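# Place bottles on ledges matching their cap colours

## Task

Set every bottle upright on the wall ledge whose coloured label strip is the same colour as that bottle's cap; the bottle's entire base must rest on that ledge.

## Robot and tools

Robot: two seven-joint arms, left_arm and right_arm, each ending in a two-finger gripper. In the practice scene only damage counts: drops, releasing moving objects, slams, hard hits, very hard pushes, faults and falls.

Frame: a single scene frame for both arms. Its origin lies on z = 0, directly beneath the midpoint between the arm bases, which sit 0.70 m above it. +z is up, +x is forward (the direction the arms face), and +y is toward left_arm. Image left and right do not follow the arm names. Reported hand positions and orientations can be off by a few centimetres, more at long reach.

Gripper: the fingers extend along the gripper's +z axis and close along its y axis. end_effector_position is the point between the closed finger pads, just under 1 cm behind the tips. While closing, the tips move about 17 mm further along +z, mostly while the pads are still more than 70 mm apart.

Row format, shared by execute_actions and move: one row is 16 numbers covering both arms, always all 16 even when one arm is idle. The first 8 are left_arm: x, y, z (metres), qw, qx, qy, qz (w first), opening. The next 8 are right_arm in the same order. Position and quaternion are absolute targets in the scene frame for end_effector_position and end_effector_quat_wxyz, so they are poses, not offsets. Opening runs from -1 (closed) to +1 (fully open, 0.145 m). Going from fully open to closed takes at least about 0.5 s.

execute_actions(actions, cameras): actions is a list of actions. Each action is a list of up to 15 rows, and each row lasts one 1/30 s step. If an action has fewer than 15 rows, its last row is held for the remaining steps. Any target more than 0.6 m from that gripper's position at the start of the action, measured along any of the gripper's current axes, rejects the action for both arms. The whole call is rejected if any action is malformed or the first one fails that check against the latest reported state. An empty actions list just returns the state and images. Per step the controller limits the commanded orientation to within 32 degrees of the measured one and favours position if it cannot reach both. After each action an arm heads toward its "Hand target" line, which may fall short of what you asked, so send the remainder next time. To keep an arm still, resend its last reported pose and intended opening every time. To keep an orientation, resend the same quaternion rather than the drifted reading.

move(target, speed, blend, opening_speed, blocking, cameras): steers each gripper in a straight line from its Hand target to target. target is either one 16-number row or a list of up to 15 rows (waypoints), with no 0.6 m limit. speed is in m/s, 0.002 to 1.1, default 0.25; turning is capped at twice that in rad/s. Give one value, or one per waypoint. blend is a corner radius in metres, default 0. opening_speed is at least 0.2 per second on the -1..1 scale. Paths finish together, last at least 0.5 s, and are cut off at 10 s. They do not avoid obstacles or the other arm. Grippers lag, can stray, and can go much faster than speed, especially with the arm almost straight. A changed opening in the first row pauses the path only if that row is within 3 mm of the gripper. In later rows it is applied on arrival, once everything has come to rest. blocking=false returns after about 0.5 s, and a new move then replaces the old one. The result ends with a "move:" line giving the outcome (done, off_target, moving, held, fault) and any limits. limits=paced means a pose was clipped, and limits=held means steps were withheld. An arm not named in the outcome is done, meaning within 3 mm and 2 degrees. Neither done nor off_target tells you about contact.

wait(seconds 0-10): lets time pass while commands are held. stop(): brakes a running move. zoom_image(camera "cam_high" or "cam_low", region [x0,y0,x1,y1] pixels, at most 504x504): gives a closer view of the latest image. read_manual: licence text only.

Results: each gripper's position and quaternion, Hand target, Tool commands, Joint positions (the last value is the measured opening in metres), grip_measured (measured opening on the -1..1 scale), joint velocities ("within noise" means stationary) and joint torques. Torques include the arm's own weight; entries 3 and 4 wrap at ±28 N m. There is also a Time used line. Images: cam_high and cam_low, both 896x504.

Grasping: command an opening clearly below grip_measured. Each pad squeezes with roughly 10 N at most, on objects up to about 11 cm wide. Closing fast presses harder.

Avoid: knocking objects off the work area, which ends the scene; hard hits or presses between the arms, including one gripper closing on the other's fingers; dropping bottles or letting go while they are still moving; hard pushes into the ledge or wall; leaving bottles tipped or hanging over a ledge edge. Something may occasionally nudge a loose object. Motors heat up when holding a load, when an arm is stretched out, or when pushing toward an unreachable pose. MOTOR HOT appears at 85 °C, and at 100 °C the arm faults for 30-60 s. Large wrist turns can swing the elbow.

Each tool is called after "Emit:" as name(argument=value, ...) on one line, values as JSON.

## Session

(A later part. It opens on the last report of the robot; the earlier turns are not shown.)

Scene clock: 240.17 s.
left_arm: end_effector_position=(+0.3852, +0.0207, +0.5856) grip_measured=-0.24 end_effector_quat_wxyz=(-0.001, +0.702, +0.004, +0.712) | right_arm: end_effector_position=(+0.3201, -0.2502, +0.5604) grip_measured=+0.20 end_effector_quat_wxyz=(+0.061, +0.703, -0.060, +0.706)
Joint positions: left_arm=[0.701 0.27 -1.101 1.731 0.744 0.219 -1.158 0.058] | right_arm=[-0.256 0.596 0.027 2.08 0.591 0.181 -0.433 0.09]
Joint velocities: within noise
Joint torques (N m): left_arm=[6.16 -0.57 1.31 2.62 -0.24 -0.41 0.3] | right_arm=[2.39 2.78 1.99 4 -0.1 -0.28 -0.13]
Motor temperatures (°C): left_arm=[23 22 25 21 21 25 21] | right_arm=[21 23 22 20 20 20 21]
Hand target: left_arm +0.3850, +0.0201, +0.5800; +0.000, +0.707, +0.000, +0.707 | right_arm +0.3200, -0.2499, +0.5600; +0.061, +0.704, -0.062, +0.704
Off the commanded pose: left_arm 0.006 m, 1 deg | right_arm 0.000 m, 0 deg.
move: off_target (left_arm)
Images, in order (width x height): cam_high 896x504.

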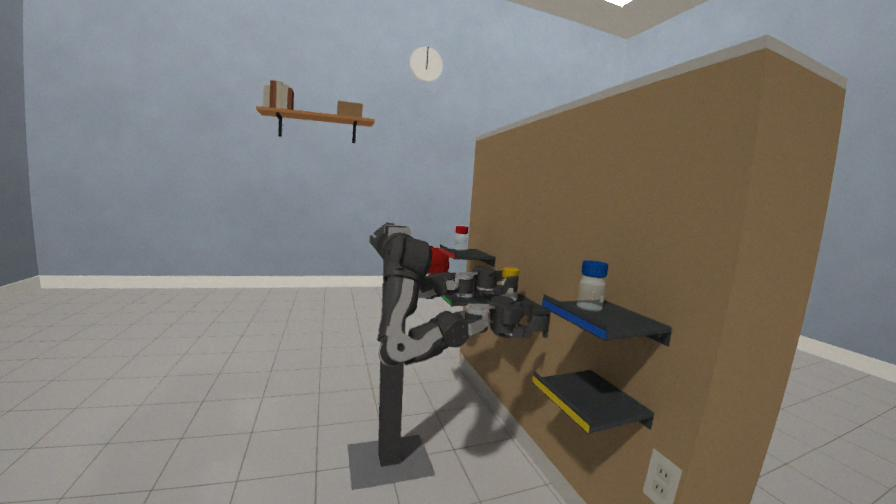

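Emit:
move(target=[[0.385,0.02,0.584,0,0.7071,0,0.7071,0.2,0.32,-0.25,0.56,0.0616,0.7044,-0.0616,0.7044,0.25],[0.295,0.02,0.592,0,0.7071,0,0.7071,0.2,0.32,-0.22,0.60,0,0.7071,0,0.7071,0.25],[0.33,0.21,0.65,0,0.7071,0,0.7071,0.2,0.32,-0.15,0.61,0,0.7071,0,0.7071,0.25],[0.33,0.22,0.65,0,0.7071,0,0.7071,0.2,0.285,0.015,0.588,0,0.7071,0,0.7071,0.25],[0.33,0.22,0.65,0,0.7071,0,0.7071,0.2,0.384,0.018,0.586,0,0.7071,0,0.7071,0.25]], speed=[0.2,0.25,0.35,0.3,0.2], opening_speed=2.5)

Emit:
zoom_image(camera="cam_high", region=[430, 230, 590, 360])

Emit:
zoom_image(camera="cam_low", region=[440, 180, 640, 340])

Scene clock: 259.13 s.
left_arm: end_effector_position=(+0.3299, +0.2198, +0.6517) grip_measured=+0.20 end_effector_quat_wxyz=(-0.001, +0.705, +0.001, +0.709) | right_arm: end_effector_position=(+0.3846, +0.0160, +0.5872) grip_measured=+0.25 end_effector_quat_wxyz=(+0.004, +0.706, -0.002, +0.708)
Joint positions: left_arm=[0.356 1.406 -0.564 2.266 1.317 -0.059 -0.778 0.09] | right_arm=[0.436 -0.099 -0.775 1.622 0.252 0.424 -0.865 0.094]
Joint velocities: within noise
Joint torques (N m): left_arm=[3.71 5.05 2.36 1.09 -0.18 -0.56 0.23] | right_arm=[4.55 -3.47 0.17 3.64 -0.27 -0.41 0.16]
Motor temperatures (°C): left_arm=[23 22 24 21 22 25 21] | right_arm=[21 23 22 21 20 20 21]
Hand target: left_arm +0.3300, +0.2200, +0.6501; +0.000, +0.707, +0.000, +0.707 | right_arm +0.3840, +0.0181, +0.5861; +0.000, +0.707, +0.000, +0.707
Off the commanded pose: left_arm 0.002 m, 0 deg | right_arm 0.002 m, 1 deg.
move: done

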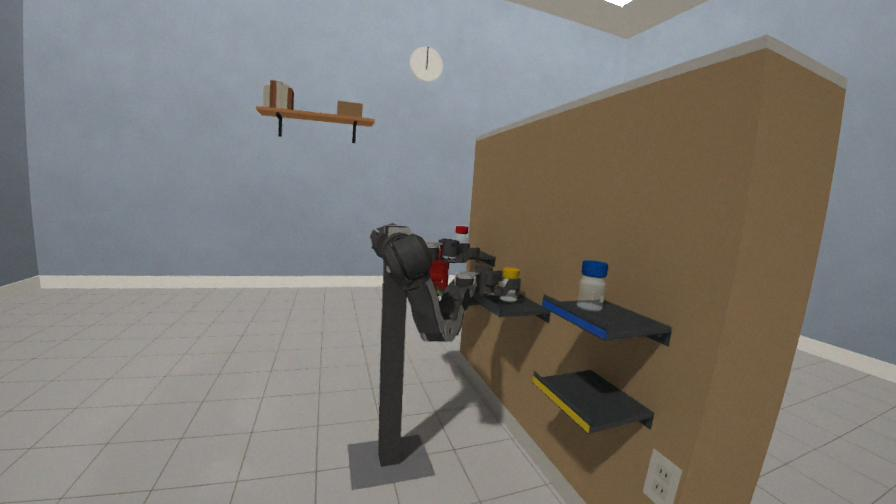

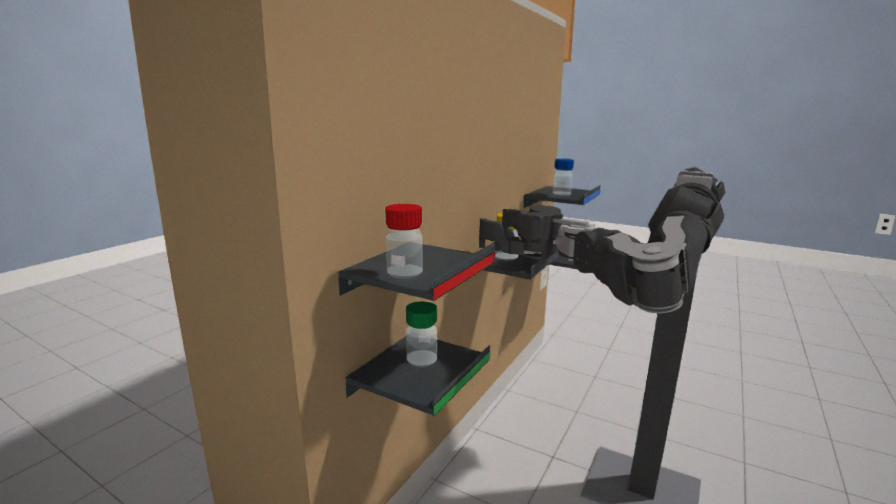

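Scaled by 3.150 from the camera's 896x504 image, which has a finer 1280x720 frame.

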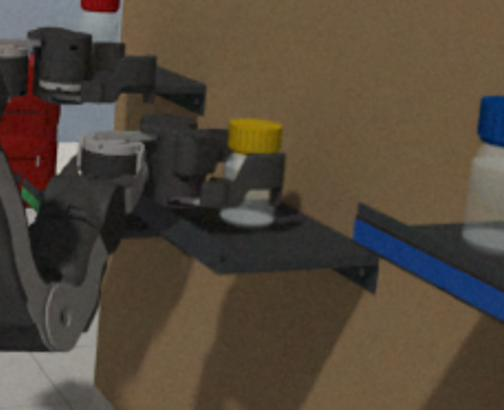

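Scaled by 2.520 from the camera's 896x504 image, which has a finer 1280x720 frame.

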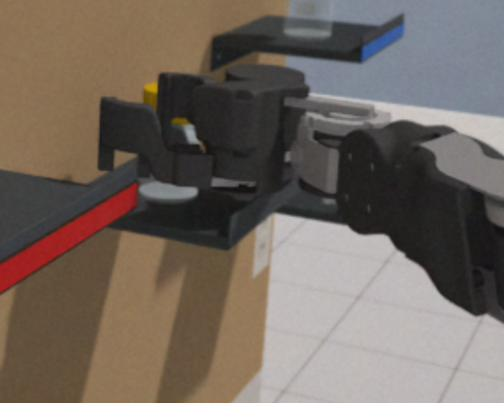

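Good. Grip and carry to the yellow ledge.

Emit:
move(target=[[0.33,0.22,0.65,0,0.7071,0,0.7071,0.2,0.384,0.018,0.586,0,0.7071,0,0.7071,-0.7],[0.33,0.22,0.65,0,0.7071,0,0.7071,0.2,0.38,0.017,0.615,0,0.7071,0,0.7071,-0.7],[0.33,0.22,0.65,0,0.7071,0,0.7071,0.2,0.35,-0.19,0.60,0,0.7071,0,0.7071,-0.7],[0.33,0.22,0.65,0,0.7071,0,0.7071,0.2,0.33,-0.25,0.53,0.0923,0.7011,-0.0923,0.7011,-0.7],[0.33,0.22,0.65,0,0.7071,0,0.7071,0.2,0.385,-0.385,0.522,0.1228,0.6964,-0.1228,0.6964,-0.7],[0.33,0.22,0.65,0,0.7071,0,0.7071,0.2,0.385,-0.385,0.490,0.1228,0.6964,-0.1228,0.6964,-0.7]], speed=[0.2,0.2,0.3,0.3,0.3,0.08], blend=[0,0.01,0.02,0.02,0,0], opening_speed=2.5, cameras=["cam_high"])

Emit:
zoom_image(camera="cam_high", region=[500, 270, 680, 440])

Scene clock: 273.37 s.
left_arm: end_effector_position=(+0.3299, +0.2198, +0.6517) grip_measured=+0.20 end_effector_quat_wxyz=(-0.001, +0.705, +0.001, +0.709) | right_arm: end_effector_position=(+0.3842, -0.3872, +0.4899) grip_measured=-0.24 end_effector_quat_wxyz=(+0.125, +0.698, -0.126, +0.694)
Joint positions: left_arm=[0.356 1.406 -0.564 2.266 1.317 -0.059 -0.778 0.09] | right_arm=[0.126 0.661 -0.018 1.229 0.668 -0.149 -0.161 0.057]
Joint velocities: within noise
Joint torques (N m): left_arm=[3.73 5.05 2.35 1.07 -0.18 -0.56 0.23] | right_arm=[4.5 5.26 1.96 3.25 -0.05 -0.73 0.21]
Motor temperatures (°C): left_arm=[23 22 24 21 21 25 21] | right_arm=[22 23 22 21 20 20 21]
Hand target: left_arm +0.3300, +0.2200, +0.6501; +0.000, +0.707, +0.000, +0.707 | right_arm +0.3850, -0.3850, +0.4900; +0.123, +0.696, -0.123, +0.696
Off the commanded pose: left_arm 0.002 m, 0 deg | right_arm 0.002 m, 1 deg.
move: done
Images, in order (width x height): cam_high 896x504.

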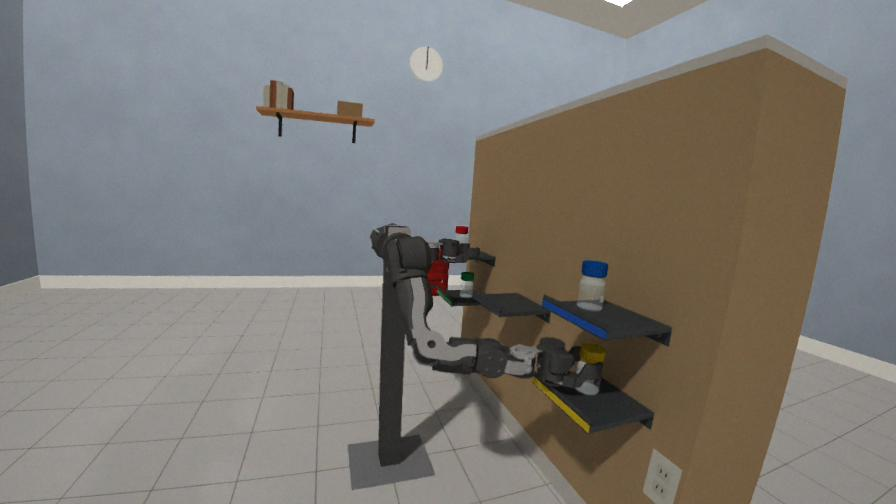

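Scaled by 2.800 from the camera's 896x504 image, which has a finer 1280x720 frame.

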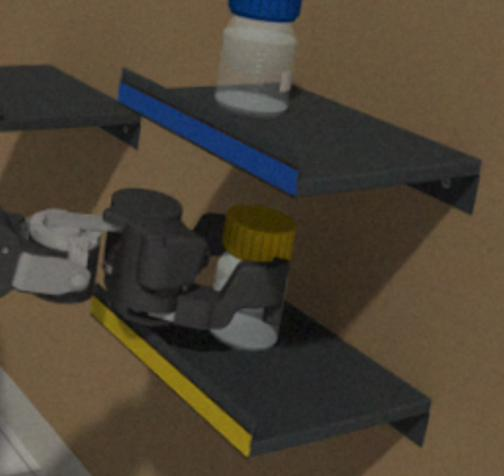

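Maybe just at contact; press a little lower, then release and retract.

Emit:
move(target=[[0.33,0.22,0.65,0,0.7071,0,0.7071,0.2,0.385,-0.385,0.481,0.1228,0.6964,-0.1228,0.6964,-0.7],[0.33,0.22,0.65,0,0.7071,0,0.7071,0.2,0.385,-0.385,0.485,0.1228,0.6964,-0.1228,0.6964,-0.7],[0.33,0.22,0.65,0,0.7071,0,0.7071,0.2,0.385,-0.385,0.487,0.1228,0.6964,-0.1228,0.6964,0.25],[0.33,0.22,0.65,0,0.7071,0,0.7071,0.2,0.285,-0.349,0.497,0.1228,0.6964,-0.1228,0.6964,0.25]], speed=[0.05,0.05,0.05,0.2], opening_speed=2)

Emit:
zoom_image(camera="cam_high", region=[440, 200, 680, 440])

Scene clock: 287.17 s.
left_arm: end_effector_position=(+0.3299, +0.2198, +0.6517) grip_measured=+0.20 end_effector_quat_wxyz=(-0.001, +0.705, +0.001, +0.709) | right_arm: end_effector_position=(+0.2853, -0.3477, +0.4950) grip_measured=+0.25 end_effector_quat_wxyz=(+0.120, +0.699, -0.121, +0.694)
Joint positions: left_arm=[0.356 1.406 -0.564 2.266 1.317 -0.059 -0.778 0.09] | right_arm=[-0.465 0.615 0.211 1.764 0.657 -0.178 -0.284 0.094]
Joint velocities: within noise
Joint torques (N m): left_arm=[3.71 5.05 2.35 1.07 -0.18 -0.56 0.23] | right_arm=[1.44 4.1 3.63 3.79 -0.12 -0.5 -0.13]
Motor temperatures (°C): left_arm=[22 23 24 21 21 25 21] | right_arm=[22 24 22 21 20 21 21]
Hand target: left_arm +0.3300, +0.2200, +0.6501; +0.000, +0.707, +0.000, +0.707 | right_arm +0.2850, -0.3490, +0.4970; +0.123, +0.696, -0.123, +0.696
Off the commanded pose: left_arm 0.002 m, 0 deg | right_arm 0.002 m, 1 deg.
move: done

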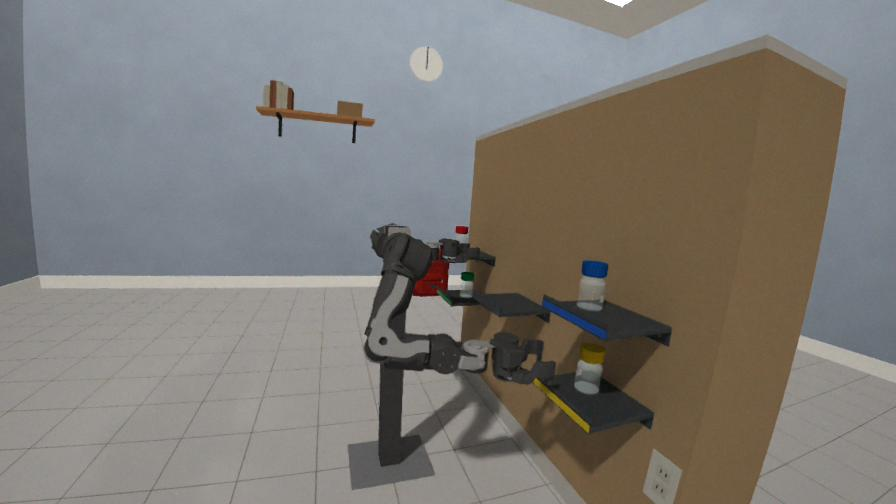

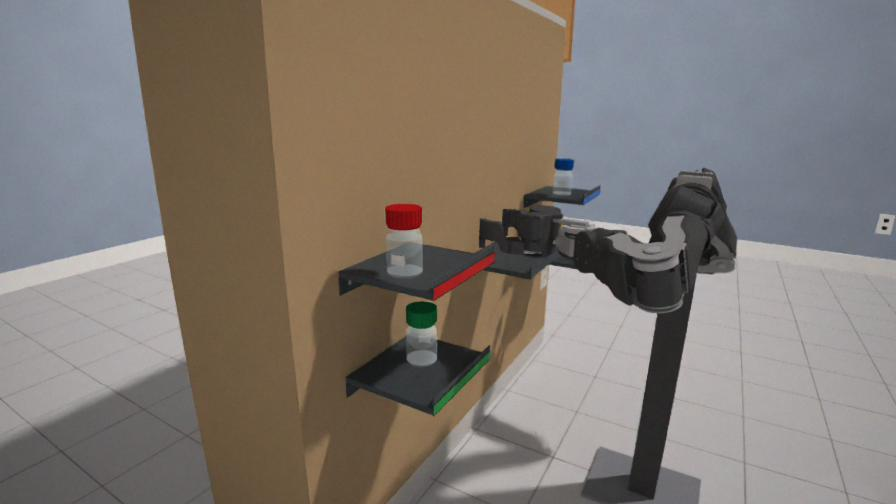

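Scaled by 2.100 from the camera's 896x504 image, which has a finer 1280x720 frame.

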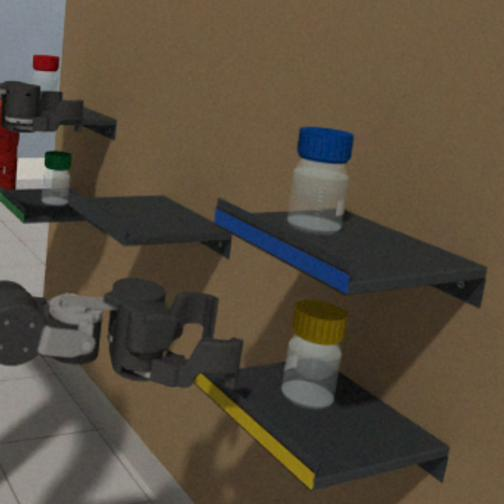

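All four are placed.

Emit:
finished_scene(scene=2)

The scene is finished: the task was done.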